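## Task

Pick up the masking tape roll from the desk and set it down on the coffee table. Nothing may end up knocked over, and the robot must not topple or finish the scene leaning.

## Robot and tools

ROBOT. TidyBot++: a four-caster mobile base (0.54 x 0.50 x 0.38 m) carrying one seven-joint arm that ends in a right hand with index, middle, ring finger and a thumb. The shoulder sits 0.12 m ahead of the base centre, 0.68 m up. It begins folded, hand pointing down, sticking out up to 0.17 m ahead of the base. Cameras: base_camera (644x364) and wrist_camera (504x504, on a mast at the wrist, palm side; the open hand covers much of its view). Arm joints 0, -1.2, 3.142, -2.03, 0, 0.075, 2.463 rad aim the wrist camera level and forward; joint_6_rad tilts it.

FRAMES. Base frame: origin on the floor beneath the base centre, x ahead, y left, z up, metres. hand_pose and hand_target are printed in it. Odometry frame: where the base frame was at scene start; base_odometry (wheel-count only, slip counts as motion) and heading (rad, left positive, -3.142 to 3.142) use it. base_tilt is in degrees, forward/right positive.

move. One action per call, plus optional cameras (list of "base_camera", "wrist_camera" or "all") and blocking (true or omitted: returns when everything has settled; false: returns in about 0.5 s while motion continues). Action parts, which start together:
- base: an object with any of translate_m (relative drive, forward +, -2 to 2 m), strafe_m (relative sideways, left +, -2 to 2 m), rotate_rad (relative turn, counter-clockwise seen from above +, -6.3 to 6.3 rad). Offsets are measured from the base's own axes at the command's start. Base moves time out after 14 s.
- joints: absolute targets keyed by name. Arm: joint_1_rad..joint_7_rad in radians. joint_2_rad and joint_4_rad are limited to ±2.249 and ±2.579, joint_6_rad to ±2.099; the rest turn freely and take the shorter way, so step less than half a turn. joint_1_rad positive turns the arm clockwise from above (opposite to heading). Hand: sixteen hinge keys (hand_index_/middle_/ring_ mcp, abd, pip, dip; hand_thumb_cmc, _axl, _mcp, _ipl), each an absolute goal from -1 to 1 scaled between its hinge's two stops; toward -1 curls fingers toward the palm, swings the thumb in front of the palm, etc. Straight values: mcp 0.75, abd 0, pip 0.58, dip 0.70, thumb_cmc 0.71, axl 0.68, thumb_mcp 0.23, ipl 0.17. Settings: hand_current_limit (-1 to 1, maps 0 to 550 mA; start +0.4) and hand_speed (-0.96 to 1; start -0.6). Omitted keys keep their goals, so a grip holds; re-sending the read position loosens it.
- target: one list of seven numbers [x, y, z, qw, qx, qy, qz], an absolute hand pose in the base frame (metres plus unit quaternion). Alongside it, joints may only carry hand keys, or the call is refused.
- speeds: caps for this action only: translate_m/strafe_m 0.05 to 0.5 m/s (give one of them for a combined move), rotate_rad 0.1 to 1.57 rad/s.
- min_time_s: 0.1 to 8 s, lower bound on each arm motion's duration.
A move with no action just reports state and all images, including the scene number.

wait: seconds (0 to 10), optional cameras; returns early once motions rest. stop: brakes all running motions (optional cameras). zoom_image: camera plus region [x0, y0, x1, y1] in pixels of that camera's latest image, at most 504 on each side. finished_scene: scene (this scene's number); irreversible, and the goal must persist without the robot.

RESULTS. base_status, joint_status, hand_status: "done", "moving", "off_target" (resting away from target, maybe still pushing), "contact_stop", "time_out", "not_followed", "stopped", "torque_fault", "limit_stop_at_motor_heat". "joint command not followed" means a self-collision check held the arm; "pose unreachable" means a target was withheld. An unreachable target is not refused: the arm may wander up to 10 s and end "time_out". motor_effort: percent of max torque per motor, bracket = peak in last action. hand_state: one word per hand motor (moving, goal, blocked, overload); each has a *_current_ma line (positive pushes toward -1). on_its_own lists uncommanded behaviour; "ARM HIT", MOTOR HOT and OVER-TEMPERATURE FAULT are warnings. After an unplanned stop, a refusal or a torque fault, the rest of your queued calls in that reply are skipped.

GEOMETRY. Upper arm 0.42 m, forearm 0.31 m, wrist to hand point 0.30 m; the hand point sits 0.09 m off the hand axis, so joint_7_rad swings it. Straight fingers extend 0.12 m beyond it. Hand axes: +z toward fingertips, +y out of the palm (palm face y = -0.062), +x away from the thumb. A downward-pointing hand reaches at most about 0.95 m high, only near the base.

PRACTICE. After a "done" target, the hand is usually within 4 cm and 10 degrees; correct by adding (wanted - hand_pose) to the previous target. To keep a loaded hand still, resend hand_target, not hand_pose. Loads make the arm sag; never command a joint to its read angle while holding. Avoid low, close, forward-pointing targets, which can drive the arm into the base. The arm does not avoid furniture and keeps pushing when blocked.

DANGERS. Avoid drops, releasing moving objects, slams and hard pushes. Driving or turning while the raised arm is snagged, reaching far from folded over nearby furniture, or swinging an outstretched arm sideways can tip the robot; retract or back away to recover. Hand motors drawing 495 mA or more for 5 s shut down for 10 s; do not run hand_current_limit at +1 under load. Long holding or stretching heats motors. Torque faults freeze the arm for 10 s.

Each tool is called after "Emit:" as name([rows], argument=value, ...), one row to a line, values as JSON.

## Session

Emit:
move()

Scene clock: 0.00 s.
base_odometry: x=+0.000 y=+0.000 heading=+0.000
base_tilt: forward=-0.1 right=+0.4
base_status: not commanded
joint_positions: joint_1_rad=-0.042 joint_2_rad=-0.336 joint_3_rad=+3.093 joint_4_rad=-2.530 joint_5_rad=-0.030 joint_6_rad=-0.865 joint_7_rad=+3.151 hand_index_mcp=+0.753 hand_index_abd=+0.000 hand_index_pip=+0.577 hand_index_dip=+0.696 hand_middle_mcp=+0.753 hand_middle_abd=+0.000 hand_middle_pip=+0.577 hand_middle_dip=+0.696 hand_ring_mcp=+0.753 hand_ring_abd=+0.000 hand_ring_pip=+0.577 hand_ring_dip=+0.696 hand_thumb_cmc=+0.714 hand_thumb_axl=+0.677 hand_thumb_mcp=+0.223 hand_thumb_ipl=+0.168 hand_current_limit=+0.400 hand_speed=-0.600
joint_status: not commanded
hand_state: goal,goal,goal,goal,goal,goal,goal,goal,goal,goal,goal,goal,goal,overload,goal,goal
index_mcp_current_ma: 0
index_abd_current_ma: 0
index_pip_current_ma: 0
index_dip_current_ma: 0
middle_mcp_current_ma: 0
middle_abd_current_ma: 0
middle_pip_current_ma: 0
middle_dip_current_ma: 0
ring_mcp_current_ma: 0
ring_abd_current_ma: 0
ring_pip_current_ma: 0
ring_dip_current_ma: 0
thumb_cmc_current_ma: 0
thumb_axl_current_ma: 0
thumb_mcp_current_ma: -2
thumb_ipl_current_ma: 0
hand_goal_index_mcp: 0.754
hand_goal_index_abd: 0.000
hand_goal_index_pip: 0.576
hand_goal_index_dip: 0.696
hand_goal_middle_mcp: 0.754
hand_goal_middle_abd: 0.000
hand_goal_middle_pip: 0.576
hand_goal_middle_dip: 0.696
hand_goal_ring_mcp: 0.754
hand_goal_ring_abd: 0.000
hand_goal_ring_pip: 0.576
hand_goal_ring_dip: 0.696
hand_goal_thumb_cmc: 0.714
hand_goal_thumb_axl: 0.678
hand_goal_thumb_mcp: 0.226
hand_goal_thumb_ipl: 0.168
motor_effort: joint_1_rad=+0 joint_2_rad=-2 joint_3_rad=+1 joint_4_rad=+12 joint_5_rad=+0 joint_6_rad=+2 joint_7_rad=+1
hand_pose: x=+0.3451 y=+0.0032 z=+0.6019 quat_wxyz=(-0.025, -0.678, -0.734, -0.033) (m; base frame)
hand_target: x=+0.3451 y=+0.0032 z=+0.6019 quat_wxyz=(-0.025, -0.678, -0.734, -0.033) (m; base frame)
hand_status: not commanded
pictures: base_camera, wrist_camera

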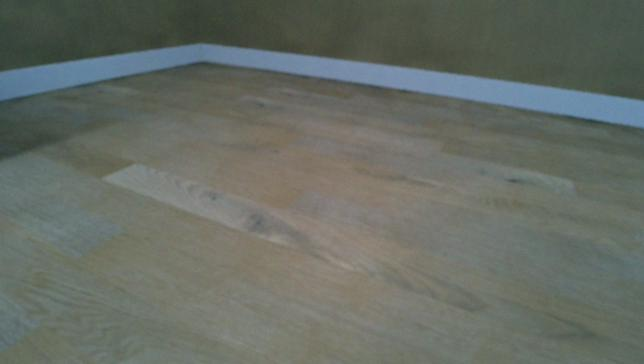

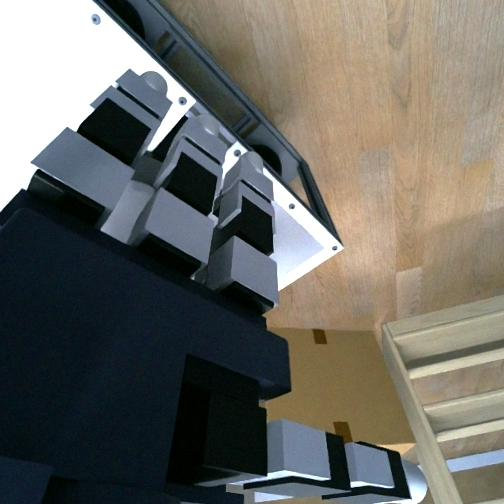

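Emit:
move(joints={"joint_1_rad":0,"joint_2_rad":-1.2,"joint_3_rad":3.142,"joint_4_rad":-2.03,"joint_5_rad":0,"joint_6_rad":0.075,"joint_7_rad":2.463}, min_time_s=3, cameras=["all"])

Scene clock: 4.47 s.
move: done
base_odometry: x=+0.000 y=+0.000 heading=+0.000
base_tilt: forward=-0.1 right=+0.4
base_status: not commanded
joint_positions: joint_1_rad=-0.025 joint_2_rad=-1.186 joint_3_rad=+3.111 joint_4_rad=-2.047 joint_5_rad=-0.030 joint_6_rad=+0.010 joint_7_rad=+2.517 hand_index_mcp=+0.760 hand_index_abd=+0.000 hand_index_pip=+0.577 hand_index_dip=+0.696 hand_middle_mcp=+0.761 hand_middle_abd=+0.000 hand_middle_pip=+0.577 hand_middle_dip=+0.696 hand_ring_mcp=+0.760 hand_ring_abd=+0.000 hand_ring_pip=+0.577 hand_ring_dip=+0.696 hand_thumb_cmc=+0.720 hand_thumb_axl=+0.677 hand_thumb_mcp=+0.227 hand_thumb_ipl=+0.168 hand_current_limit=+0.400 hand_speed=-0.600
joint_status: all done
hand_state: goal,goal,goal,goal,goal,goal,goal,goal,goal,goal,goal,goal,goal,overload,goal,goal
index_mcp_current_ma: 7
index_abd_current_ma: 0
index_pip_current_ma: 0
index_dip_current_ma: 0
middle_mcp_current_ma: 7
middle_abd_current_ma: 0
middle_pip_current_ma: 0
middle_dip_current_ma: 0
ring_mcp_current_ma: 7
ring_abd_current_ma: 0
ring_pip_current_ma: 0
ring_dip_current_ma: 0
thumb_cmc_current_ma: 6
thumb_axl_current_ma: 0
thumb_mcp_current_ma: 1
thumb_ipl_current_ma: 0
hand_goal_index_mcp: 0.754
hand_goal_index_abd: 0.000
hand_goal_index_pip: 0.576
hand_goal_index_dip: 0.696
hand_goal_middle_mcp: 0.754
hand_goal_middle_abd: 0.000
hand_goal_middle_pip: 0.576
hand_goal_middle_dip: 0.696
hand_goal_ring_mcp: 0.754
hand_goal_ring_abd: 0.000
hand_goal_ring_pip: 0.576
hand_goal_ring_dip: 0.696
hand_goal_thumb_cmc: 0.714
hand_goal_thumb_axl: 0.678
hand_goal_thumb_mcp: 0.226
hand_goal_thumb_ipl: 0.168
motor_effort: joint_1_rad=+0(1) joint_2_rad=+16(19) joint_3_rad=+2(2) joint_4_rad=+14(19) joint_5_rad=+1(1) joint_6_rad=+7(10) joint_7_rad=+0(2)
hand_pose: x=+0.1604 y=-0.0497 z=+1.2849 quat_wxyz=(-0.393, -0.361, -0.201, -0.822) (m; base frame)
hand_target: x=+0.1276 y=-0.0699 z=+1.3015 quat_wxyz=(-0.401, -0.333, -0.159, -0.839) (m; base frame)
hand_status: not commanded
pictures: base_camera, wrist_camera

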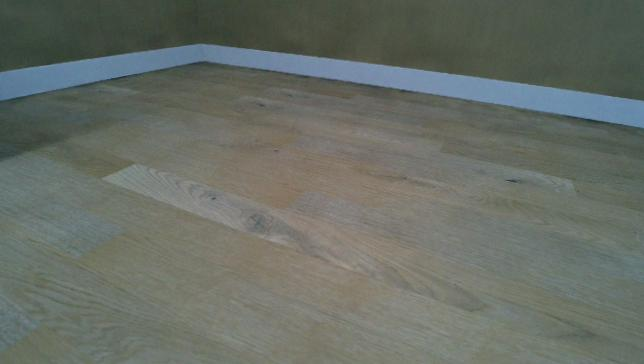

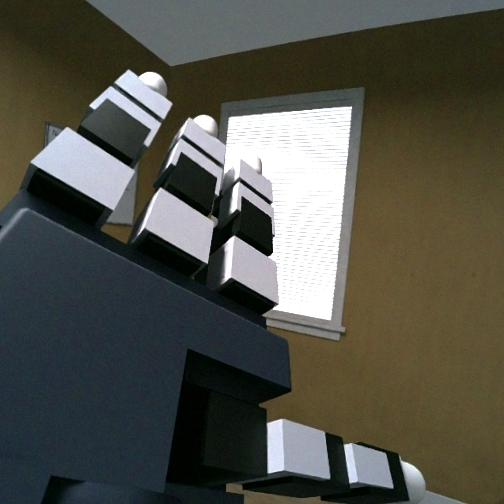

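Emit:
move(joints={"joint_6_rad":-0.45}, base={"rotate_rad":-1.2}, speeds={"rotate_rad":1.0}, cameras=["all"])

Emit:
move(base={"rotate_rad":-1.0}, speeds={"rotate_rad":1.0}, cameras=["all"])

Emit:
move(base={"rotate_rad":-1.0}, speeds={"rotate_rad":1.0}, cameras=["all"])

Emit:
move(base={"rotate_rad":-1.0}, speeds={"rotate_rad":1.0}, cameras=["all"])

Emit:
move(base={"rotate_rad":-1.0}, speeds={"rotate_rad":1.0}, cameras=["all"])

Scene clock: 7.63 s.
move: done
base_odometry: x=+0.000 y=+0.000 heading=-1.200
base_tilt: forward=-0.1 right=+0.4
base_status: done
joint_positions: joint_1_rad=-0.021 joint_2_rad=-1.187 joint_3_rad=+3.113 joint_4_rad=-2.042 joint_5_rad=-0.030 joint_6_rad=-0.394 joint_7_rad=+2.515 hand_index_mcp=+0.762 hand_index_abd=+0.000 hand_index_pip=+0.577 hand_index_dip=+0.696 hand_middle_mcp=+0.762 hand_middle_abd=+0.000 hand_middle_pip=+0.577 hand_middle_dip=+0.696 hand_ring_mcp=+0.762 hand_ring_abd=+0.000 hand_ring_pip=+0.577 hand_ring_dip=+0.696 hand_thumb_cmc=+0.720 hand_thumb_axl=+0.677 hand_thumb_mcp=+0.227 hand_thumb_ipl=+0.168 hand_current_limit=+0.400 hand_speed=-0.600
joint_status: all done
hand_state: goal,goal,goal,goal,goal,goal,goal,goal,goal,goal,goal,goal,goal,overload,goal,goal
index_mcp_current_ma: 9
index_abd_current_ma: 0
index_pip_current_ma: 0
index_dip_current_ma: 0
middle_mcp_current_ma: 10
middle_abd_current_ma: 0
middle_pip_current_ma: 0
middle_dip_current_ma: 0
ring_mcp_current_ma: 9
ring_abd_current_ma: 0
ring_pip_current_ma: 0
ring_dip_current_ma: 0
thumb_cmc_current_ma: 6
thumb_axl_current_ma: 0
thumb_mcp_current_ma: 1
thumb_ipl_current_ma: 0
hand_goal_index_mcp: 0.754
hand_goal_index_abd: 0.000
hand_goal_index_pip: 0.576
hand_goal_index_dip: 0.696
hand_goal_middle_mcp: 0.754
hand_goal_middle_abd: 0.000
hand_goal_middle_pip: 0.576
hand_goal_middle_dip: 0.696
hand_goal_ring_mcp: 0.754
hand_goal_ring_abd: 0.000
hand_goal_ring_pip: 0.576
hand_goal_ring_dip: 0.696
hand_goal_thumb_cmc: 0.714
hand_goal_thumb_axl: 0.678
hand_goal_thumb_mcp: 0.226
hand_goal_thumb_ipl: 0.168
motor_effort: joint_1_rad=+1(1) joint_2_rad=+15(17) joint_3_rad=+2(3) joint_4_rad=+15(17) joint_5_rad=+0(1) joint_6_rad=+9(11) joint_7_rad=+1(1)
hand_pose: x=+0.2373 y=-0.0476 z=+1.1936 quat_wxyz=(-0.351, -0.513, -0.281, -0.731) (m; base frame)
hand_target: x=+0.2327 y=-0.0699 z=+1.1826 quat_wxyz=(-0.346, -0.539, -0.257, -0.724) (m; base frame)
hand_status: not commanded
pictures: base_camera, wrist_camera

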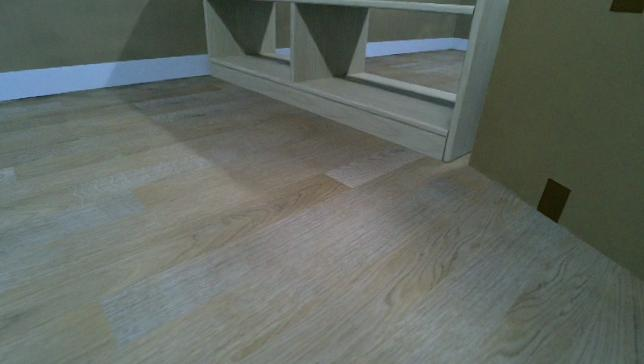

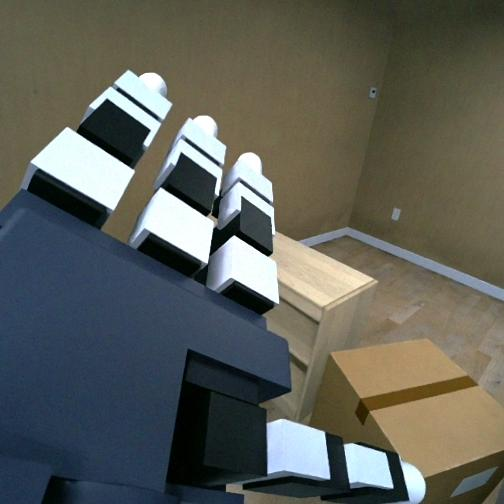

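Scene clock: 9.57 s.
move: done
base_odometry: x=+0.000 y=+0.000 heading=-2.199
base_tilt: forward=-0.1 right=+0.4
base_status: done
joint_positions: joint_1_rad=-0.019 joint_2_rad=-1.187 joint_3_rad=+3.113 joint_4_rad=-2.042 joint_5_rad=-0.030 joint_6_rad=-0.394 joint_7_rad=+2.515 hand_index_mcp=+0.762 hand_index_abd=+0.000 hand_index_pip=+0.577 hand_index_dip=+0.696 hand_middle_mcp=+0.762 hand_middle_abd=+0.000 hand_middle_pip=+0.577 hand_middle_dip=+0.696 hand_ring_mcp=+0.762 hand_ring_abd=+0.000 hand_ring_pip=+0.577 hand_ring_dip=+0.696 hand_thumb_cmc=+0.720 hand_thumb_axl=+0.677 hand_thumb_mcp=+0.227 hand_thumb_ipl=+0.168 hand_current_limit=+0.400 hand_speed=-0.600
joint_status: not commanded
hand_state: goal,goal,goal,goal,goal,goal,goal,goal,goal,goal,goal,goal,goal,overload,goal,goal
index_mcp_current_ma: 9
index_abd_current_ma: 0
index_pip_current_ma: 0
index_dip_current_ma: 0
middle_mcp_current_ma: 10
middle_abd_current_ma: 0
middle_pip_current_ma: 0
middle_dip_current_ma: 0
ring_mcp_current_ma: 9
ring_abd_current_ma: 0
ring_pip_current_ma: 0
ring_dip_current_ma: 0
thumb_cmc_current_ma: 6
thumb_axl_current_ma: 0
thumb_mcp_current_ma: 1
thumb_ipl_current_ma: 0
hand_goal_index_mcp: 0.754
hand_goal_index_abd: 0.000
hand_goal_index_pip: 0.576
hand_goal_index_dip: 0.696
hand_goal_middle_mcp: 0.754
hand_goal_middle_abd: 0.000
hand_goal_middle_pip: 0.576
hand_goal_middle_dip: 0.696
hand_goal_ring_mcp: 0.754
hand_goal_ring_abd: 0.000
hand_goal_ring_pip: 0.576
hand_goal_ring_dip: 0.696
hand_goal_thumb_cmc: 0.714
hand_goal_thumb_axl: 0.678
hand_goal_thumb_mcp: 0.226
hand_goal_thumb_ipl: 0.168
motor_effort: joint_1_rad=+0(1) joint_2_rad=+15(15) joint_3_rad=+2(3) joint_4_rad=+15(15) joint_5_rad=+0(1) joint_6_rad=+9(9) joint_7_rad=+0(1)
hand_pose: x=+0.2372 y=-0.0480 z=+1.1936 quat_wxyz=(-0.352, -0.513, -0.280, -0.731) (m; base frame)
hand_target: x=+0.2327 y=-0.0699 z=+1.1826 quat_wxyz=(-0.346, -0.539, -0.257, -0.724) (m; base frame)
hand_status: not commanded
pictures: base_camera, wrist_camera

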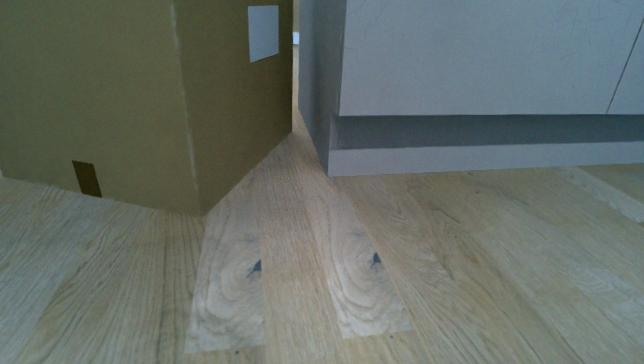

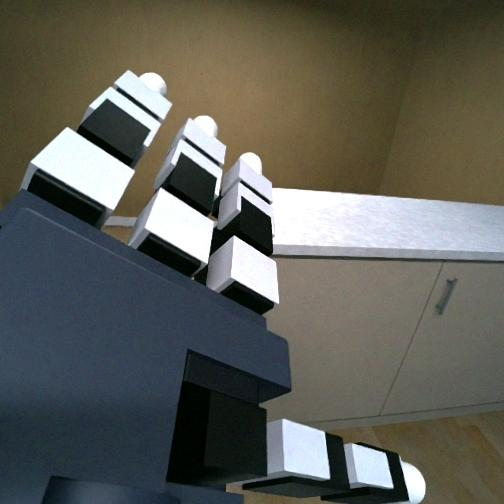

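Scene clock: 11.50 s.
move: done
base_odometry: x=+0.000 y=+0.000 heading=+3.084
base_tilt: forward=-0.1 right=+0.4
base_status: done
joint_positions: joint_1_rad=-0.019 joint_2_rad=-1.187 joint_3_rad=+3.114 joint_4_rad=-2.042 joint_5_rad=-0.030 joint_6_rad=-0.394 joint_7_rad=+2.515 hand_index_mcp=+0.762 hand_index_abd=+0.000 hand_index_pip=+0.577 hand_index_dip=+0.696 hand_middle_mcp=+0.762 hand_middle_abd=+0.000 hand_middle_pip=+0.577 hand_middle_dip=+0.696 hand_ring_mcp=+0.762 hand_ring_abd=+0.000 hand_ring_pip=+0.577 hand_ring_dip=+0.696 hand_thumb_cmc=+0.720 hand_thumb_axl=+0.677 hand_thumb_mcp=+0.227 hand_thumb_ipl=+0.168 hand_current_limit=+0.400 hand_speed=-0.600
joint_status: not commanded
hand_state: goal,goal,goal,goal,goal,goal,goal,goal,goal,goal,goal,goal,goal,overload,goal,goal
index_mcp_current_ma: 9
index_abd_current_ma: 0
index_pip_current_ma: 0
index_dip_current_ma: 0
middle_mcp_current_ma: 10
middle_abd_current_ma: 0
middle_pip_current_ma: 0
middle_dip_current_ma: 0
ring_mcp_current_ma: 9
ring_abd_current_ma: 0
ring_pip_current_ma: 0
ring_dip_current_ma: 0
thumb_cmc_current_ma: 6
thumb_axl_current_ma: 0
thumb_mcp_current_ma: 1
thumb_ipl_current_ma: 0
hand_goal_index_mcp: 0.754
hand_goal_index_abd: 0.000
hand_goal_index_pip: 0.576
hand_goal_index_dip: 0.696
hand_goal_middle_mcp: 0.754
hand_goal_middle_abd: 0.000
hand_goal_middle_pip: 0.576
hand_goal_middle_dip: 0.696
hand_goal_ring_mcp: 0.754
hand_goal_ring_abd: 0.000
hand_goal_ring_pip: 0.576
hand_goal_ring_dip: 0.696
hand_goal_thumb_cmc: 0.714
hand_goal_thumb_axl: 0.678
hand_goal_thumb_mcp: 0.226
hand_goal_thumb_ipl: 0.168
motor_effort: joint_1_rad=-1(1) joint_2_rad=+15(15) joint_3_rad=+2(2) joint_4_rad=+15(15) joint_5_rad=+0(1) joint_6_rad=+9(9) joint_7_rad=+1(1)
hand_pose: x=+0.2372 y=-0.0482 z=+1.1936 quat_wxyz=(-0.352, -0.513, -0.280, -0.731) (m; base frame)
hand_target: x=+0.2327 y=-0.0699 z=+1.1826 quat_wxyz=(-0.346, -0.539, -0.257, -0.724) (m; base frame)
hand_status: not commanded
pictures: base_camera, wrist_camera

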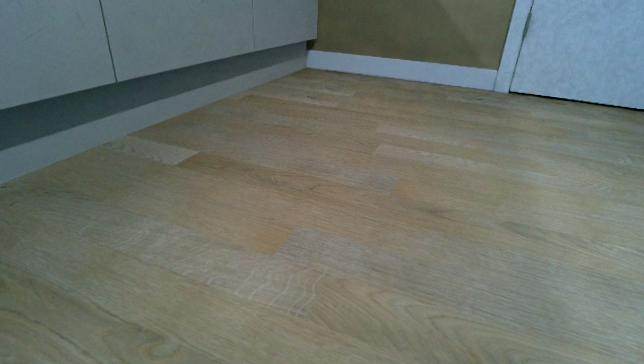

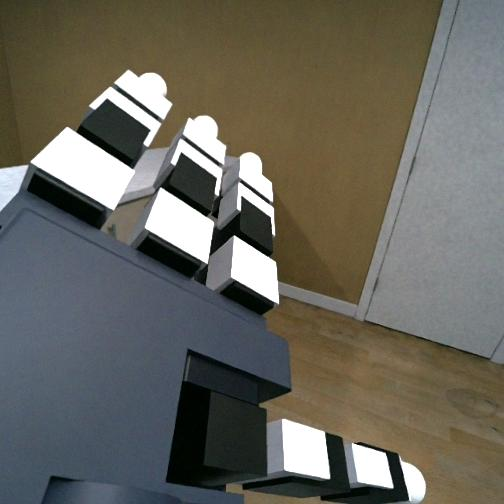

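Scene clock: 13.43 s.
move: done
base_odometry: x=+0.000 y=+0.000 heading=+2.085
base_tilt: forward=-0.1 right=+0.4
base_status: done
joint_positions: joint_1_rad=-0.018 joint_2_rad=-1.187 joint_3_rad=+3.114 joint_4_rad=-2.042 joint_5_rad=-0.030 joint_6_rad=-0.394 joint_7_rad=+2.515 hand_index_mcp=+0.762 hand_index_abd=+0.000 hand_index_pip=+0.577 hand_index_dip=+0.696 hand_middle_mcp=+0.762 hand_middle_abd=+0.000 hand_middle_pip=+0.577 hand_middle_dip=+0.696 hand_ring_mcp=+0.762 hand_ring_abd=+0.000 hand_ring_pip=+0.577 hand_ring_dip=+0.696 hand_thumb_cmc=+0.720 hand_thumb_axl=+0.677 hand_thumb_mcp=+0.227 hand_thumb_ipl=+0.168 hand_current_limit=+0.400 hand_speed=-0.600
joint_status: not commanded
hand_state: goal,goal,goal,goal,goal,goal,goal,goal,goal,goal,goal,goal,goal,overload,goal,goal
index_mcp_current_ma: 9
index_abd_current_ma: 0
index_pip_current_ma: 0
index_dip_current_ma: 0
middle_mcp_current_ma: 10
middle_abd_current_ma: 0
middle_pip_current_ma: 0
middle_dip_current_ma: 0
ring_mcp_current_ma: 9
ring_abd_current_ma: 0
ring_pip_current_ma: 0
ring_dip_current_ma: 0
thumb_cmc_current_ma: 6
thumb_axl_current_ma: 0
thumb_mcp_current_ma: 1
thumb_ipl_current_ma: 0
hand_goal_index_mcp: 0.754
hand_goal_index_abd: 0.000
hand_goal_index_pip: 0.576
hand_goal_index_dip: 0.696
hand_goal_middle_mcp: 0.754
hand_goal_middle_abd: 0.000
hand_goal_middle_pip: 0.576
hand_goal_middle_dip: 0.696
hand_goal_ring_mcp: 0.754
hand_goal_ring_abd: 0.000
hand_goal_ring_pip: 0.576
hand_goal_ring_dip: 0.696
hand_goal_thumb_cmc: 0.714
hand_goal_thumb_axl: 0.678
hand_goal_thumb_mcp: 0.226
hand_goal_thumb_ipl: 0.168
motor_effort: joint_1_rad=+0(1) joint_2_rad=+15(15) joint_3_rad=+2(2) joint_4_rad=+15(15) joint_5_rad=+0(1) joint_6_rad=+9(9) joint_7_rad=+0(1)
hand_pose: x=+0.2372 y=-0.0484 z=+1.1936 quat_wxyz=(-0.352, -0.514, -0.280, -0.731) (m; base frame)
hand_target: x=+0.2327 y=-0.0699 z=+1.1826 quat_wxyz=(-0.346, -0.539, -0.257, -0.724) (m; base frame)
hand_status: not commanded
pictures: base_camera, wrist_camera

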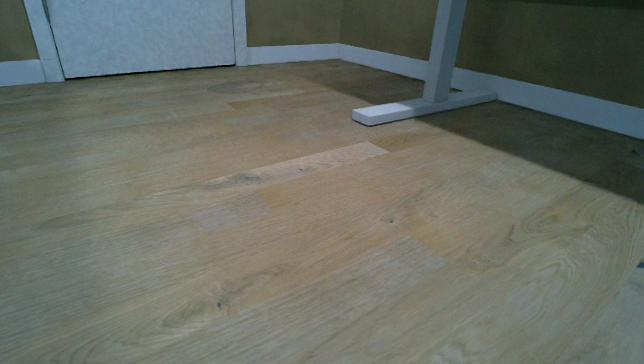

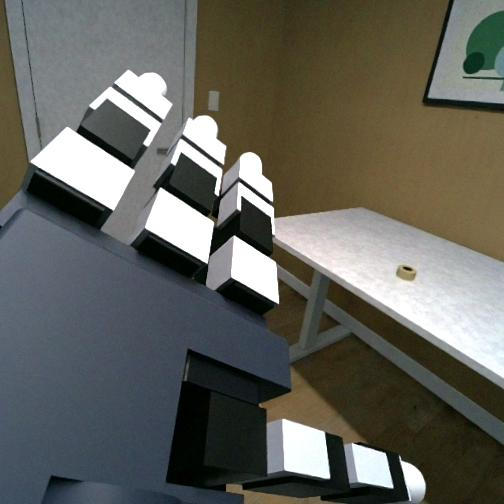

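Scene clock: 15.37 s.
move: done
base_odometry: x=+0.000 y=+0.000 heading=+1.085
base_tilt: forward=-0.1 right=+0.4
base_status: done
joint_positions: joint_1_rad=-0.018 joint_2_rad=-1.187 joint_3_rad=+3.114 joint_4_rad=-2.042 joint_5_rad=-0.030 joint_6_rad=-0.394 joint_7_rad=+2.515 hand_index_mcp=+0.762 hand_index_abd=+0.000 hand_index_pip=+0.577 hand_index_dip=+0.696 hand_middle_mcp=+0.762 hand_middle_abd=+0.000 hand_middle_pip=+0.577 hand_middle_dip=+0.696 hand_ring_mcp=+0.762 hand_ring_abd=+0.000 hand_ring_pip=+0.577 hand_ring_dip=+0.696 hand_thumb_cmc=+0.720 hand_thumb_axl=+0.677 hand_thumb_mcp=+0.227 hand_thumb_ipl=+0.168 hand_current_limit=+0.400 hand_speed=-0.600
joint_status: not commanded
hand_state: goal,goal,goal,goal,goal,goal,goal,goal,goal,goal,goal,goal,goal,overload,goal,goal
index_mcp_current_ma: 9
index_abd_current_ma: 0
index_pip_current_ma: 0
index_dip_current_ma: 0
middle_mcp_current_ma: 10
middle_abd_current_ma: 0
middle_pip_current_ma: 0
middle_dip_current_ma: 0
ring_mcp_current_ma: 9
ring_abd_current_ma: 0
ring_pip_current_ma: 0
ring_dip_current_ma: 0
thumb_cmc_current_ma: 6
thumb_axl_current_ma: 0
thumb_mcp_current_ma: 1
thumb_ipl_current_ma: 0
hand_goal_index_mcp: 0.754
hand_goal_index_abd: 0.000
hand_goal_index_pip: 0.576
hand_goal_index_dip: 0.696
hand_goal_middle_mcp: 0.754
hand_goal_middle_abd: 0.000
hand_goal_middle_pip: 0.576
hand_goal_middle_dip: 0.696
hand_goal_ring_mcp: 0.754
hand_goal_ring_abd: 0.000
hand_goal_ring_pip: 0.576
hand_goal_ring_dip: 0.696
hand_goal_thumb_cmc: 0.714
hand_goal_thumb_axl: 0.678
hand_goal_thumb_mcp: 0.226
hand_goal_thumb_ipl: 0.168
motor_effort: joint_1_rad=-1(1) joint_2_rad=+14(15) joint_3_rad=+2(2) joint_4_rad=+15(15) joint_5_rad=+1(1) joint_6_rad=+9(9) joint_7_rad=+0(1)
hand_pose: x=+0.2371 y=-0.0485 z=+1.1936 quat_wxyz=(-0.352, -0.514, -0.279, -0.731) (m; base frame)
hand_target: x=+0.2327 y=-0.0699 z=+1.1826 quat_wxyz=(-0.346, -0.539, -0.257, -0.724) (m; base frame)
hand_status: not commanded
pictures: base_camera, wrist_camera

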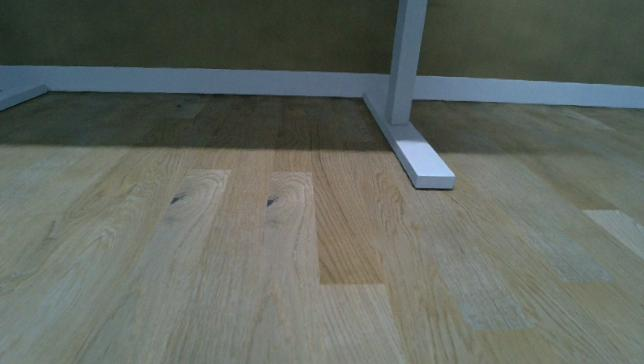

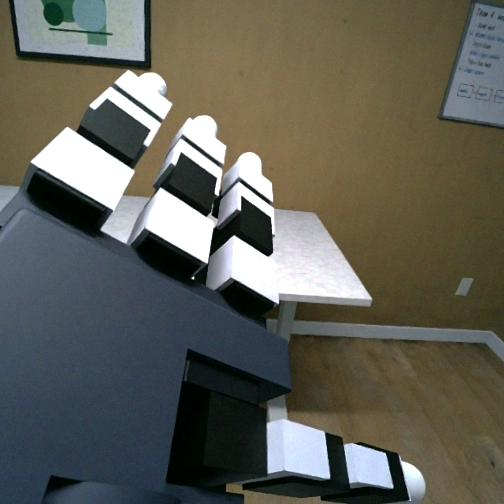

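Emit:
move(base={"rotate_rad":-2.3}, speeds={"rotate_rad":1.57}, cameras=["all"])

Emit:
move(base={"rotate_rad":-0.5}, cameras=["all"])

Scene clock: 20.03 s.
move: done
base_odometry: x=+0.000 y=+0.000 heading=-1.214
base_tilt: forward=-0.1 right=+0.4
base_status: done
joint_positions: joint_1_rad=-0.018 joint_2_rad=-1.187 joint_3_rad=+3.114 joint_4_rad=-2.042 joint_5_rad=-0.030 joint_6_rad=-0.394 joint_7_rad=+2.515 hand_index_mcp=+0.762 hand_index_abd=+0.000 hand_index_pip=+0.577 hand_index_dip=+0.696 hand_middle_mcp=+0.762 hand_middle_abd=+0.000 hand_middle_pip=+0.577 hand_middle_dip=+0.696 hand_ring_mcp=+0.762 hand_ring_abd=+0.000 hand_ring_pip=+0.577 hand_ring_dip=+0.696 hand_thumb_cmc=+0.720 hand_thumb_axl=+0.677 hand_thumb_mcp=+0.227 hand_thumb_ipl=+0.168 hand_current_limit=+0.400 hand_speed=-0.600
joint_status: not commanded
hand_state: goal,goal,goal,goal,goal,goal,goal,goal,goal,goal,goal,goal,goal,overload,goal,goal
index_mcp_current_ma: 9
index_abd_current_ma: 0
index_pip_current_ma: 0
index_dip_current_ma: 0
middle_mcp_current_ma: 10
middle_abd_current_ma: 0
middle_pip_current_ma: 0
middle_dip_current_ma: 0
ring_mcp_current_ma: 9
ring_abd_current_ma: 0
ring_pip_current_ma: 0
ring_dip_current_ma: 0
thumb_cmc_current_ma: 6
thumb_axl_current_ma: 0
thumb_mcp_current_ma: 1
thumb_ipl_current_ma: 0
hand_goal_index_mcp: 0.754
hand_goal_index_abd: 0.000
hand_goal_index_pip: 0.576
hand_goal_index_dip: 0.696
hand_goal_middle_mcp: 0.754
hand_goal_middle_abd: 0.000
hand_goal_middle_pip: 0.576
hand_goal_middle_dip: 0.696
hand_goal_ring_mcp: 0.754
hand_goal_ring_abd: 0.000
hand_goal_ring_pip: 0.576
hand_goal_ring_dip: 0.696
hand_goal_thumb_cmc: 0.714
hand_goal_thumb_axl: 0.678
hand_goal_thumb_mcp: 0.226
hand_goal_thumb_ipl: 0.168
motor_effort: joint_1_rad=-1(2) joint_2_rad=+15(15) joint_3_rad=+2(2) joint_4_rad=+15(15) joint_5_rad=+0(1) joint_6_rad=+9(9) joint_7_rad=+1(1)
hand_pose: x=+0.2371 y=-0.0486 z=+1.1936 quat_wxyz=(-0.352, -0.514, -0.279, -0.731) (m; base frame)
hand_target: x=+0.2327 y=-0.0699 z=+1.1826 quat_wxyz=(-0.346, -0.539, -0.257, -0.724) (m; base frame)
hand_status: not commanded
pictures: base_camera, wrist_camera

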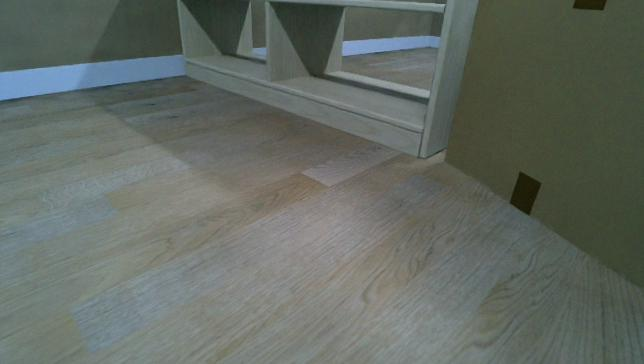

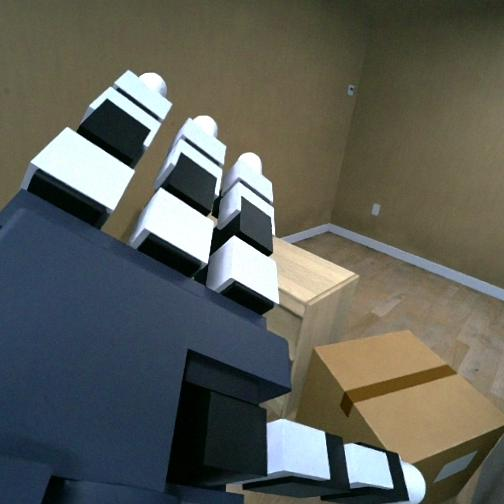

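Scene clock: 21.47 s.
move: done
base_odometry: x=+0.000 y=+0.000 heading=-1.714
base_tilt: forward=-0.1 right=+0.4
base_status: done
joint_positions: joint_1_rad=-0.016 joint_2_rad=-1.187 joint_3_rad=+3.114 joint_4_rad=-2.042 joint_5_rad=-0.030 joint_6_rad=-0.394 joint_7_rad=+2.515 hand_index_mcp=+0.762 hand_index_abd=+0.000 hand_index_pip=+0.577 hand_index_dip=+0.696 hand_middle_mcp=+0.762 hand_middle_abd=+0.000 hand_middle_pip=+0.577 hand_middle_dip=+0.696 hand_ring_mcp=+0.762 hand_ring_abd=+0.000 hand_ring_pip=+0.577 hand_ring_dip=+0.696 hand_thumb_cmc=+0.720 hand_thumb_axl=+0.677 hand_thumb_mcp=+0.227 hand_thumb_ipl=+0.168 hand_current_limit=+0.400 hand_speed=-0.600
joint_status: not commanded
hand_state: goal,goal,goal,goal,goal,goal,goal,goal,goal,goal,goal,goal,goal,overload,goal,goal
index_mcp_current_ma: 9
index_abd_current_ma: 0
index_pip_current_ma: 0
index_dip_current_ma: 0
middle_mcp_current_ma: 10
middle_abd_current_ma: 0
middle_pip_current_ma: 0
middle_dip_current_ma: 0
ring_mcp_current_ma: 9
ring_abd_current_ma: 0
ring_pip_current_ma: 0
ring_dip_current_ma: 0
thumb_cmc_current_ma: 6
thumb_axl_current_ma: 0
thumb_mcp_current_ma: 1
thumb_ipl_current_ma: 0
hand_goal_index_mcp: 0.754
hand_goal_index_abd: 0.000
hand_goal_index_pip: 0.576
hand_goal_index_dip: 0.696
hand_goal_middle_mcp: 0.754
hand_goal_middle_abd: 0.000
hand_goal_middle_pip: 0.576
hand_goal_middle_dip: 0.696
hand_goal_ring_mcp: 0.754
hand_goal_ring_abd: 0.000
hand_goal_ring_pip: 0.576
hand_goal_ring_dip: 0.696
hand_goal_thumb_cmc: 0.714
hand_goal_thumb_axl: 0.678
hand_goal_thumb_mcp: 0.226
hand_goal_thumb_ipl: 0.168
motor_effort: joint_1_rad=+1(2) joint_2_rad=+15(15) joint_3_rad=+2(2) joint_4_rad=+15(15) joint_5_rad=+0(1) joint_6_rad=+9(9) joint_7_rad=+0(1)
hand_pose: x=+0.2371 y=-0.0490 z=+1.1936 quat_wxyz=(-0.353, -0.514, -0.279, -0.730) (m; base frame)
hand_target: x=+0.2327 y=-0.0699 z=+1.1826 quat_wxyz=(-0.346, -0.539, -0.257, -0.724) (m; base frame)
hand_status: not commanded
pictures: base_camera, wrist_camera

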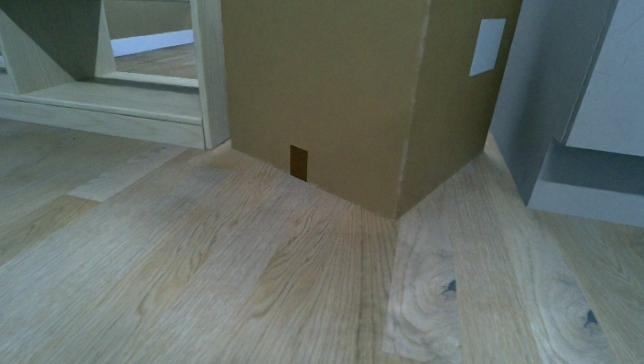

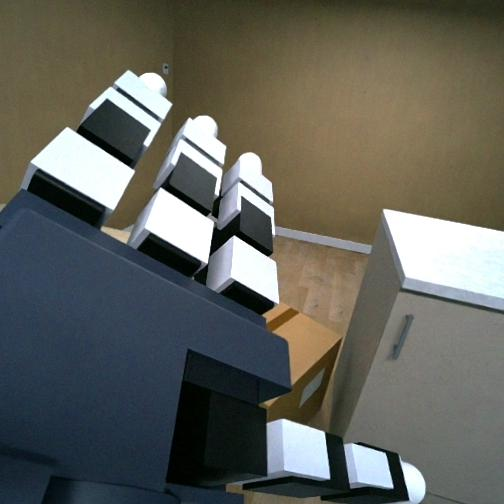

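Emit:
move(joints={"joint_2_rad":-0.4,"joint_4_rad":-0.9,"joint_6_rad":-0.6}, base={"rotate_rad":0.35}, cameras=["all"])

Emit:
move(base={"rotate_rad":0.5}, cameras=["wrist_camera"])

Scene clock: 26.37 s.
move: done
base_odometry: x=+0.000 y=+0.000 heading=-1.364
base_tilt: forward=-0.1 right=+0.4
base_status: done
joint_positions: joint_1_rad=-0.016 joint_2_rad=-0.409 joint_3_rad=+3.115 joint_4_rad=-0.926 joint_5_rad=-0.030 joint_6_rad=-0.520 joint_7_rad=+2.515 hand_index_mcp=+0.762 hand_index_abd=+0.000 hand_index_pip=+0.577 hand_index_dip=+0.696 hand_middle_mcp=+0.762 hand_middle_abd=+0.000 hand_middle_pip=+0.577 hand_middle_dip=+0.696 hand_ring_mcp=+0.762 hand_ring_abd=+0.000 hand_ring_pip=+0.577 hand_ring_dip=+0.696 hand_thumb_cmc=+0.720 hand_thumb_axl=+0.677 hand_thumb_mcp=+0.227 hand_thumb_ipl=+0.168 hand_current_limit=+0.400 hand_speed=-0.600
joint_status: all done
hand_state: goal,goal,goal,goal,goal,goal,goal,goal,goal,goal,goal,goal,goal,overload,goal,goal
index_mcp_current_ma: 9
index_abd_current_ma: 0
index_pip_current_ma: 0
index_dip_current_ma: 0
middle_mcp_current_ma: 10
middle_abd_current_ma: 0
middle_pip_current_ma: 0
middle_dip_current_ma: 0
ring_mcp_current_ma: 9
ring_abd_current_ma: 0
ring_pip_current_ma: 0
ring_dip_current_ma: 0
thumb_cmc_current_ma: 6
thumb_axl_current_ma: 0
thumb_mcp_current_ma: 1
thumb_ipl_current_ma: 0
hand_goal_index_mcp: 0.754
hand_goal_index_abd: 0.000
hand_goal_index_pip: 0.576
hand_goal_index_dip: 0.696
hand_goal_middle_mcp: 0.754
hand_goal_middle_abd: 0.000
hand_goal_middle_pip: 0.576
hand_goal_middle_dip: 0.696
hand_goal_ring_mcp: 0.754
hand_goal_ring_abd: 0.000
hand_goal_ring_pip: 0.576
hand_goal_ring_dip: 0.696
hand_goal_thumb_cmc: 0.714
hand_goal_thumb_axl: 0.678
hand_goal_thumb_mcp: 0.226
hand_goal_thumb_ipl: 0.168
motor_effort: joint_1_rad=+0(1) joint_2_rad=+2(16) joint_3_rad=+1(2) joint_4_rad=+11(16) joint_5_rad=+0(1) joint_6_rad=+8(10) joint_7_rad=+0(1)
hand_pose: x=+0.3415 y=-0.0455 z=+1.5420 quat_wxyz=(-0.368, -0.434, -0.238, -0.787) (m; base frame)
hand_target: x=+0.3510 y=-0.0699 z=+1.5282 quat_wxyz=(-0.368, -0.472, -0.225, -0.769) (m; base frame)
hand_status: not commanded
pictures: base_camera, wrist_camera

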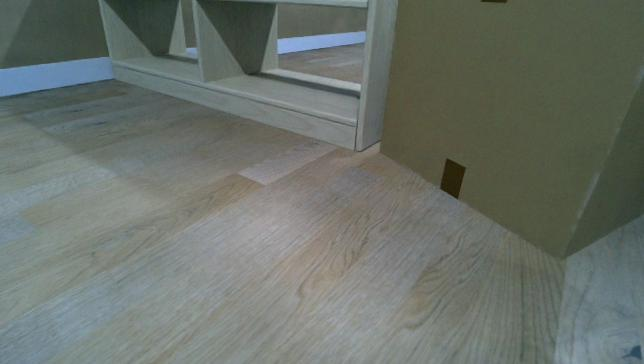

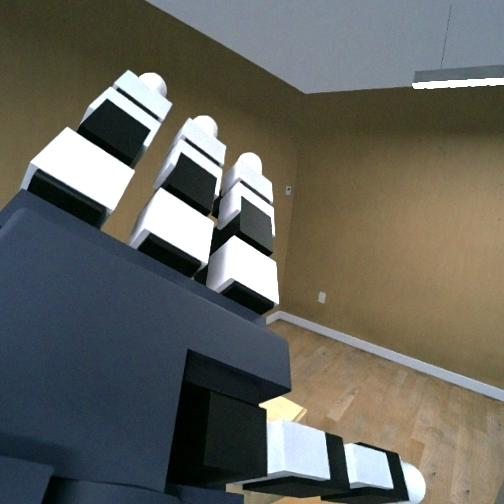

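Scene clock: 27.80 s.
move: done
base_odometry: x=+0.000 y=+0.000 heading=-0.865
base_tilt: forward=-0.1 right=+0.4
base_status: done
joint_positions: joint_1_rad=-0.016 joint_2_rad=-0.409 joint_3_rad=+3.117 joint_4_rad=-0.925 joint_5_rad=-0.030 joint_6_rad=-0.521 joint_7_rad=+2.515 hand_index_mcp=+0.762 hand_index_abd=+0.000 hand_index_pip=+0.577 hand_index_dip=+0.696 hand_middle_mcp=+0.762 hand_middle_abd=+0.000 hand_middle_pip=+0.577 hand_middle_dip=+0.696 hand_ring_mcp=+0.762 hand_ring_abd=+0.000 hand_ring_pip=+0.577 hand_ring_dip=+0.696 hand_thumb_cmc=+0.720 hand_thumb_axl=+0.677 hand_thumb_mcp=+0.227 hand_thumb_ipl=+0.168 hand_current_limit=+0.400 hand_speed=-0.600
joint_status: not commanded
hand_state: goal,goal,goal,goal,goal,goal,goal,goal,goal,goal,goal,goal,goal,overload,goal,goal
index_mcp_current_ma: 9
index_abd_current_ma: 0
index_pip_current_ma: 0
index_dip_current_ma: 0
middle_mcp_current_ma: 10
middle_abd_current_ma: 0
middle_pip_current_ma: 0
middle_dip_current_ma: 0
ring_mcp_current_ma: 9
ring_abd_current_ma: 0
ring_pip_current_ma: 0
ring_dip_current_ma: 0
thumb_cmc_current_ma: 6
thumb_axl_current_ma: 0
thumb_mcp_current_ma: 1
thumb_ipl_current_ma: 0
hand_goal_index_mcp: 0.754
hand_goal_index_abd: 0.000
hand_goal_index_pip: 0.576
hand_goal_index_dip: 0.696
hand_goal_middle_mcp: 0.754
hand_goal_middle_abd: 0.000
hand_goal_middle_pip: 0.576
hand_goal_middle_dip: 0.696
hand_goal_ring_mcp: 0.754
hand_goal_ring_abd: 0.000
hand_goal_ring_pip: 0.576
hand_goal_ring_dip: 0.696
hand_goal_thumb_cmc: 0.714
hand_goal_thumb_axl: 0.678
hand_goal_thumb_mcp: 0.226
hand_goal_thumb_ipl: 0.168
motor_effort: joint_1_rad=+0(1) joint_2_rad=+2(2) joint_3_rad=+1(3) joint_4_rad=+11(11) joint_5_rad=+1(1) joint_6_rad=+8(9) joint_7_rad=+0(1)
hand_pose: x=+0.3414 y=-0.0468 z=+1.5419 quat_wxyz=(-0.369, -0.435, -0.238, -0.786) (m; base frame)
hand_target: x=+0.3510 y=-0.0699 z=+1.5282 quat_wxyz=(-0.368, -0.472, -0.225, -0.769) (m; base frame)
hand_status: not commanded
pictures: wrist_camera

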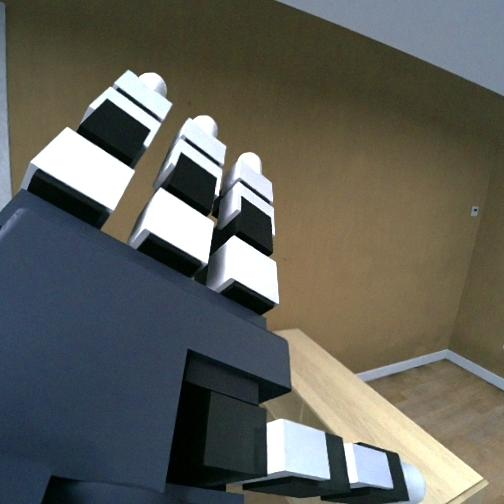

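Emit:
move(base={"rotate_rad":-0.95}, joints={"joint_6_rad":-0.85}, cameras=["wrist_camera"])

Emit:
move(base={"rotate_rad":-0.45}, cameras=["wrist_camera"])

Scene clock: 30.23 s.
move: done
base_odometry: x=+0.000 y=+0.000 heading=-1.814
base_tilt: forward=-0.1 right=+0.4
base_status: done
joint_positions: joint_1_rad=-0.016 joint_2_rad=-0.400 joint_3_rad=+3.123 joint_4_rad=-0.915 joint_5_rad=-0.028 joint_6_rad=-0.786 joint_7_rad=+2.515 hand_index_mcp=+0.763 hand_index_abd=+0.000 hand_index_pip=+0.577 hand_index_dip=+0.696 hand_middle_mcp=+0.763 hand_middle_abd=+0.000 hand_middle_pip=+0.577 hand_middle_dip=+0.696 hand_ring_mcp=+0.763 hand_ring_abd=+0.000 hand_ring_pip=+0.577 hand_ring_dip=+0.696 hand_thumb_cmc=+0.721 hand_thumb_axl=+0.677 hand_thumb_mcp=+0.227 hand_thumb_ipl=+0.168 hand_current_limit=+0.400 hand_speed=-0.600
joint_status: all done
hand_state: goal,goal,goal,goal,goal,goal,goal,goal,goal,goal,goal,goal,goal,overload,goal,goal
index_mcp_current_ma: 11
index_abd_current_ma: 0
index_pip_current_ma: 0
index_dip_current_ma: 0
middle_mcp_current_ma: 11
middle_abd_current_ma: 0
middle_pip_current_ma: 0
middle_dip_current_ma: 0
ring_mcp_current_ma: 10
ring_abd_current_ma: 0
ring_pip_current_ma: 0
ring_dip_current_ma: 0
thumb_cmc_current_ma: 7
thumb_axl_current_ma: 0
thumb_mcp_current_ma: 1
thumb_ipl_current_ma: 0
hand_goal_index_mcp: 0.754
hand_goal_index_abd: 0.000
hand_goal_index_pip: 0.576
hand_goal_index_dip: 0.696
hand_goal_middle_mcp: 0.754
hand_goal_middle_abd: 0.000
hand_goal_middle_pip: 0.576
hand_goal_middle_dip: 0.696
hand_goal_ring_mcp: 0.754
hand_goal_ring_abd: 0.000
hand_goal_ring_pip: 0.576
hand_goal_ring_dip: 0.696
hand_goal_thumb_cmc: 0.714
hand_goal_thumb_axl: 0.678
hand_goal_thumb_mcp: 0.226
hand_goal_thumb_ipl: 0.168
motor_effort: joint_1_rad=+0(1) joint_2_rad=+1(4) joint_3_rad=+1(2) joint_4_rad=+12(13) joint_5_rad=+0(1) joint_6_rad=+9(11) joint_7_rad=+0(1)
hand_pose: x=+0.3889 y=-0.0471 z=+1.4763 quat_wxyz=(-0.339, -0.532, -0.289, -0.720) (m; base frame)
hand_target: x=+0.3886 y=-0.0699 z=+1.4619 quat_wxyz=(-0.337, -0.564, -0.269, -0.704) (m; base frame)
hand_status: not commanded
pictures: wrist_camera

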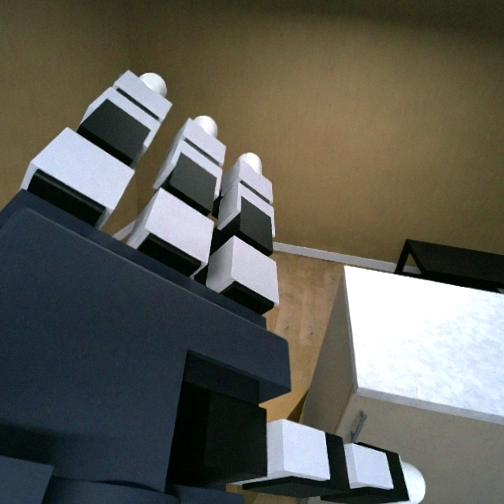

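Scene clock: 31.60 s.
move: done
base_odometry: x=+0.000 y=+0.000 heading=-2.264
base_tilt: forward=-0.1 right=+0.4
base_status: done
joint_positions: joint_1_rad=-0.016 joint_2_rad=-0.400 joint_3_rad=+3.124 joint_4_rad=-0.915 joint_5_rad=-0.027 joint_6_rad=-0.786 joint_7_rad=+2.515 hand_index_mcp=+0.763 hand_index_abd=+0.000 hand_index_pip=+0.577 hand_index_dip=+0.696 hand_middle_mcp=+0.763 hand_middle_abd=+0.000 hand_middle_pip=+0.577 hand_middle_dip=+0.696 hand_ring_mcp=+0.763 hand_ring_abd=+0.000 hand_ring_pip=+0.577 hand_ring_dip=+0.696 hand_thumb_cmc=+0.721 hand_thumb_axl=+0.677 hand_thumb_mcp=+0.227 hand_thumb_ipl=+0.168 hand_current_limit=+0.400 hand_speed=-0.600
joint_status: not commanded
hand_state: goal,goal,goal,goal,goal,goal,goal,goal,goal,goal,goal,goal,goal,overload,goal,goal
index_mcp_current_ma: 11
index_abd_current_ma: 0
index_pip_current_ma: 0
index_dip_current_ma: 0
middle_mcp_current_ma: 11
middle_abd_current_ma: 0
middle_pip_current_ma: 0
middle_dip_current_ma: 0
ring_mcp_current_ma: 10
ring_abd_current_ma: 0
ring_pip_current_ma: 0
ring_dip_current_ma: 0
thumb_cmc_current_ma: 7
thumb_axl_current_ma: 0
thumb_mcp_current_ma: 1
thumb_ipl_current_ma: 0
hand_goal_index_mcp: 0.754
hand_goal_index_abd: 0.000
hand_goal_index_pip: 0.576
hand_goal_index_dip: 0.696
hand_goal_middle_mcp: 0.754
hand_goal_middle_abd: 0.000
hand_goal_middle_pip: 0.576
hand_goal_middle_dip: 0.696
hand_goal_ring_mcp: 0.754
hand_goal_ring_abd: 0.000
hand_goal_ring_pip: 0.576
hand_goal_ring_dip: 0.696
hand_goal_thumb_cmc: 0.714
hand_goal_thumb_axl: 0.678
hand_goal_thumb_mcp: 0.226
hand_goal_thumb_ipl: 0.168
motor_effort: joint_1_rad=+0(1) joint_2_rad=+1(2) joint_3_rad=+1(2) joint_4_rad=+11(12) joint_5_rad=+0(1) joint_6_rad=+9(9) joint_7_rad=+1(1)
hand_pose: x=+0.3888 y=-0.0479 z=+1.4762 quat_wxyz=(-0.340, -0.533, -0.288, -0.720) (m; base frame)
hand_target: x=+0.3886 y=-0.0699 z=+1.4619 quat_wxyz=(-0.337, -0.564, -0.269, -0.704) (m; base frame)
hand_status: not commanded
pictures: wrist_camera

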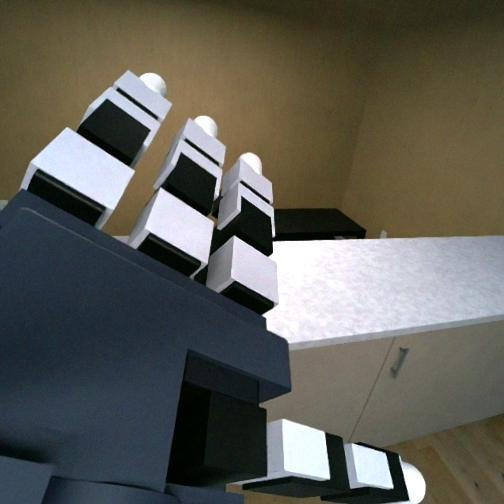

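Emit:
move(base={"rotate_rad":3.479}, joints={"joint_1_rad":-0.45,"joint_2_rad":-0.8,"joint_4_rad":-1.6,"joint_6_rad":-0.65})

Emit:
move(base={"translate_m":0.11,"strafe_m":0.371}, cameras=["all"])

Scene clock: 52.23 s.
move: done
base_odometry: x=+0.000 y=+0.000 heading=+1.215
base_tilt: forward=-0.1 right=+0.4
base_status: done
joint_positions: joint_1_rad=-0.429 joint_2_rad=-0.779 joint_3_rad=+3.124 joint_4_rad=-1.583 joint_5_rad=-0.027 joint_6_rad=-0.719 joint_7_rad=+2.515 hand_index_mcp=+0.763 hand_index_abd=+0.000 hand_index_pip=+0.577 hand_index_dip=+0.696 hand_middle_mcp=+0.763 hand_middle_abd=+0.000 hand_middle_pip=+0.577 hand_middle_dip=+0.696 hand_ring_mcp=+0.763 hand_ring_abd=+0.000 hand_ring_pip=+0.577 hand_ring_dip=+0.696 hand_thumb_cmc=+0.721 hand_thumb_axl=+0.677 hand_thumb_mcp=+0.227 hand_thumb_ipl=+0.168 hand_current_limit=+0.400 hand_speed=-0.600
joint_status: all done
hand_state: goal,goal,goal,goal,goal,goal,goal,goal,goal,goal,goal,goal,goal,overload,goal,goal
index_mcp_current_ma: 11
index_abd_current_ma: 0
index_pip_current_ma: 0
index_dip_current_ma: 0
middle_mcp_current_ma: 11
middle_abd_current_ma: 0
middle_pip_current_ma: 0
middle_dip_current_ma: 0
ring_mcp_current_ma: 10
ring_abd_current_ma: 0
ring_pip_current_ma: 0
ring_dip_current_ma: 0
thumb_cmc_current_ma: 7
thumb_axl_current_ma: 0
thumb_mcp_current_ma: 1
thumb_ipl_current_ma: 0
hand_goal_index_mcp: 0.754
hand_goal_index_abd: 0.000
hand_goal_index_pip: 0.576
hand_goal_index_dip: 0.696
hand_goal_middle_mcp: 0.754
hand_goal_middle_abd: 0.000
hand_goal_middle_pip: 0.576
hand_goal_middle_dip: 0.696
hand_goal_ring_mcp: 0.754
hand_goal_ring_abd: 0.000
hand_goal_ring_pip: 0.576
hand_goal_ring_dip: 0.696
hand_goal_thumb_cmc: 0.714
hand_goal_thumb_axl: 0.678
hand_goal_thumb_mcp: 0.226
hand_goal_thumb_ipl: 0.168
motor_effort: joint_1_rad=+0(1) joint_2_rad=+8(9) joint_3_rad=+1(3) joint_4_rad=+14(16) joint_5_rad=+0(1) joint_6_rad=+10(11) joint_7_rad=+1(1)
hand_pose: x=+0.3510 y=+0.0482 z=+1.2683 quat_wxyz=(-0.171, -0.529, -0.444, -0.703) (m; base frame)
hand_target: x=+0.3445 y=+0.0313 z=+1.2818 quat_wxyz=(-0.164, -0.519, -0.412, -0.730) (m; base frame)
hand_status: not commanded
pictures: none

Scene clock: 54.20 s.
move: done
base_odometry: x=-0.309 y=+0.233 heading=+1.215
base_tilt: forward=-0.1 right=+0.4
base_status: done
joint_positions: joint_1_rad=-0.430 joint_2_rad=-0.788 joint_3_rad=+3.125 joint_4_rad=-1.586 joint_5_rad=-0.027 joint_6_rad=-0.717 joint_7_rad=+2.514 hand_index_mcp=+0.763 hand_index_abd=+0.000 hand_index_pip=+0.577 hand_index_dip=+0.696 hand_middle_mcp=+0.763 hand_middle_abd=+0.000 hand_middle_pip=+0.577 hand_middle_dip=+0.696 hand_ring_mcp=+0.763 hand_ring_abd=+0.000 hand_ring_pip=+0.577 hand_ring_dip=+0.696 hand_thumb_cmc=+0.721 hand_thumb_axl=+0.677 hand_thumb_mcp=+0.227 hand_thumb_ipl=+0.168 hand_current_limit=+0.400 hand_speed=-0.600
joint_status: not commanded
hand_state: goal,goal,goal,goal,goal,goal,goal,goal,goal,goal,goal,goal,goal,overload,goal,goal
index_mcp_current_ma: 11
index_abd_current_ma: 0
index_pip_current_ma: 0
index_dip_current_ma: 0
middle_mcp_current_ma: 11
middle_abd_current_ma: 0
middle_pip_current_ma: 0
middle_dip_current_ma: 0
ring_mcp_current_ma: 10
ring_abd_current_ma: 0
ring_pip_current_ma: 0
ring_dip_current_ma: 0
thumb_cmc_current_ma: 7
thumb_axl_current_ma: 0
thumb_mcp_current_ma: 1
thumb_ipl_current_ma: 0
hand_goal_index_mcp: 0.754
hand_goal_index_abd: 0.000
hand_goal_index_pip: 0.576
hand_goal_index_dip: 0.696
hand_goal_middle_mcp: 0.754
hand_goal_middle_abd: 0.000
hand_goal_middle_pip: 0.576
hand_goal_middle_dip: 0.696
hand_goal_ring_mcp: 0.754
hand_goal_ring_abd: 0.000
hand_goal_ring_pip: 0.576
hand_goal_ring_dip: 0.696
hand_goal_thumb_cmc: 0.714
hand_goal_thumb_axl: 0.678
hand_goal_thumb_mcp: 0.226
hand_goal_thumb_ipl: 0.168
motor_effort: joint_1_rad=+0(1) joint_2_rad=+7(11) joint_3_rad=+1(4) joint_4_rad=+15(15) joint_5_rad=+0(1) joint_6_rad=+10(10) joint_7_rad=+1(1)
hand_pose: x=+0.3469 y=+0.0462 z=+1.2696 quat_wxyz=(-0.171, -0.526, -0.442, -0.706) (m; base frame)
hand_target: x=+0.3445 y=+0.0313 z=+1.2818 quat_wxyz=(-0.164, -0.519, -0.412, -0.730) (m; base frame)
hand_status: not commanded
pictures: base_camera, wrist_camera

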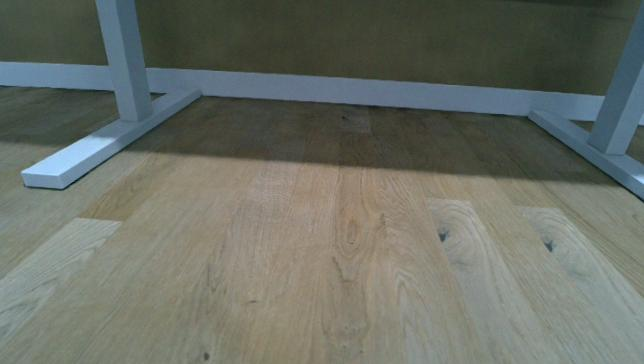

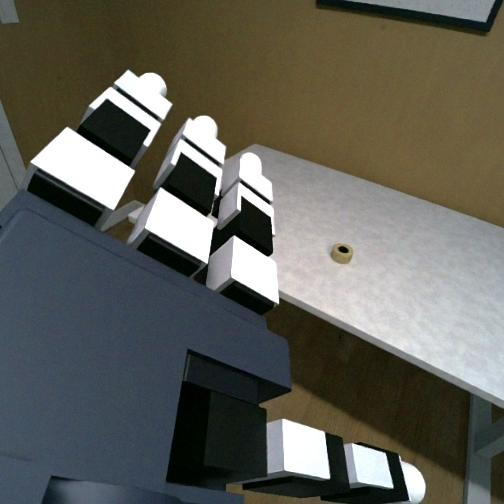

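Emit:
zoom_image(camera="wrist_camera", region=[300, 210, 390, 300])

Scaled by 5.600 from the camera's 504x504 image, which has a finer 720x720 frame.

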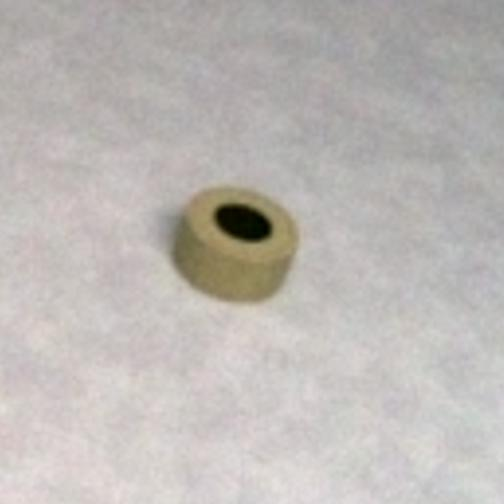

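Emit:
move(base={"translate_m":0.295,"strafe_m":0.05}, joints={"joint_6_rad":-0.9}, cameras=["all"])

Scene clock: 62.93 s.
move: done
base_odometry: x=-0.254 y=+0.527 heading=+1.215
base_tilt: forward=-0.1 right=+0.4
base_status: done
joint_positions: joint_1_rad=-0.430 joint_2_rad=-0.789 joint_3_rad=+3.125 joint_4_rad=-1.593 joint_5_rad=-0.027 joint_6_rad=-0.885 joint_7_rad=+2.514 hand_index_mcp=+0.763 hand_index_abd=+0.000 hand_index_pip=+0.577 hand_index_dip=+0.696 hand_middle_mcp=+0.763 hand_middle_abd=+0.000 hand_middle_pip=+0.577 hand_middle_dip=+0.696 hand_ring_mcp=+0.763 hand_ring_abd=+0.000 hand_ring_pip=+0.577 hand_ring_dip=+0.696 hand_thumb_cmc=+0.721 hand_thumb_axl=+0.677 hand_thumb_mcp=+0.227 hand_thumb_ipl=+0.168 hand_current_limit=+0.400 hand_speed=-0.600
joint_status: all done
hand_state: goal,goal,goal,goal,goal,goal,goal,goal,goal,goal,goal,goal,goal,overload,goal,goal
index_mcp_current_ma: 11
index_abd_current_ma: 0
index_pip_current_ma: 0
index_dip_current_ma: 0
middle_mcp_current_ma: 11
middle_abd_current_ma: 0
middle_pip_current_ma: 0
middle_dip_current_ma: 0
ring_mcp_current_ma: 10
ring_abd_current_ma: 0
ring_pip_current_ma: 0
ring_dip_current_ma: 0
thumb_cmc_current_ma: 7
thumb_axl_current_ma: 0
thumb_mcp_current_ma: 1
thumb_ipl_current_ma: 0
hand_goal_index_mcp: 0.754
hand_goal_index_abd: 0.000
hand_goal_index_pip: 0.576
hand_goal_index_dip: 0.696
hand_goal_middle_mcp: 0.754
hand_goal_middle_abd: 0.000
hand_goal_middle_pip: 0.576
hand_goal_middle_dip: 0.696
hand_goal_ring_mcp: 0.754
hand_goal_ring_abd: 0.000
hand_goal_ring_pip: 0.576
hand_goal_ring_dip: 0.696
hand_goal_thumb_cmc: 0.714
hand_goal_thumb_axl: 0.678
hand_goal_thumb_mcp: 0.226
hand_goal_thumb_ipl: 0.168
motor_effort: joint_1_rad=+0(1) joint_2_rad=+8(11) joint_3_rad=+2(3) joint_4_rad=+15(16) joint_5_rad=+0(1) joint_6_rad=+10(11) joint_7_rad=+1(1)
hand_pose: x=+0.3546 y=+0.0504 z=+1.2155 quat_wxyz=(-0.156, -0.572, -0.481, -0.646) (m; base frame)
hand_target: x=+0.3559 y=+0.0368 z=+1.2066 quat_wxyz=(-0.145, -0.588, -0.467, -0.644) (m; base frame)
hand_status: not commanded
pictures: base_camera, wrist_camera

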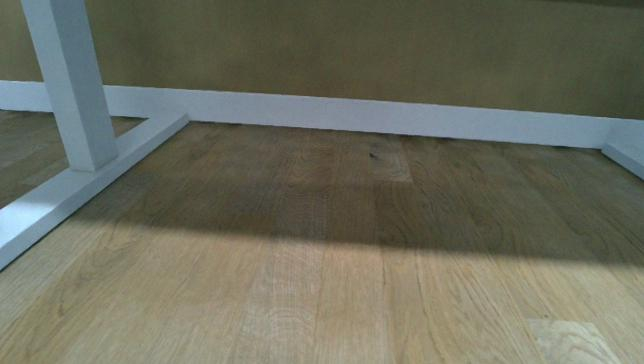

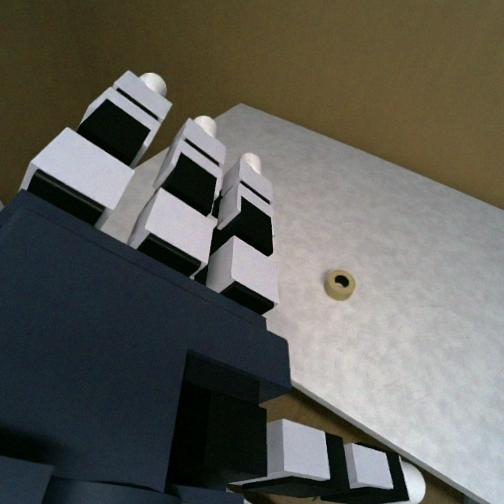

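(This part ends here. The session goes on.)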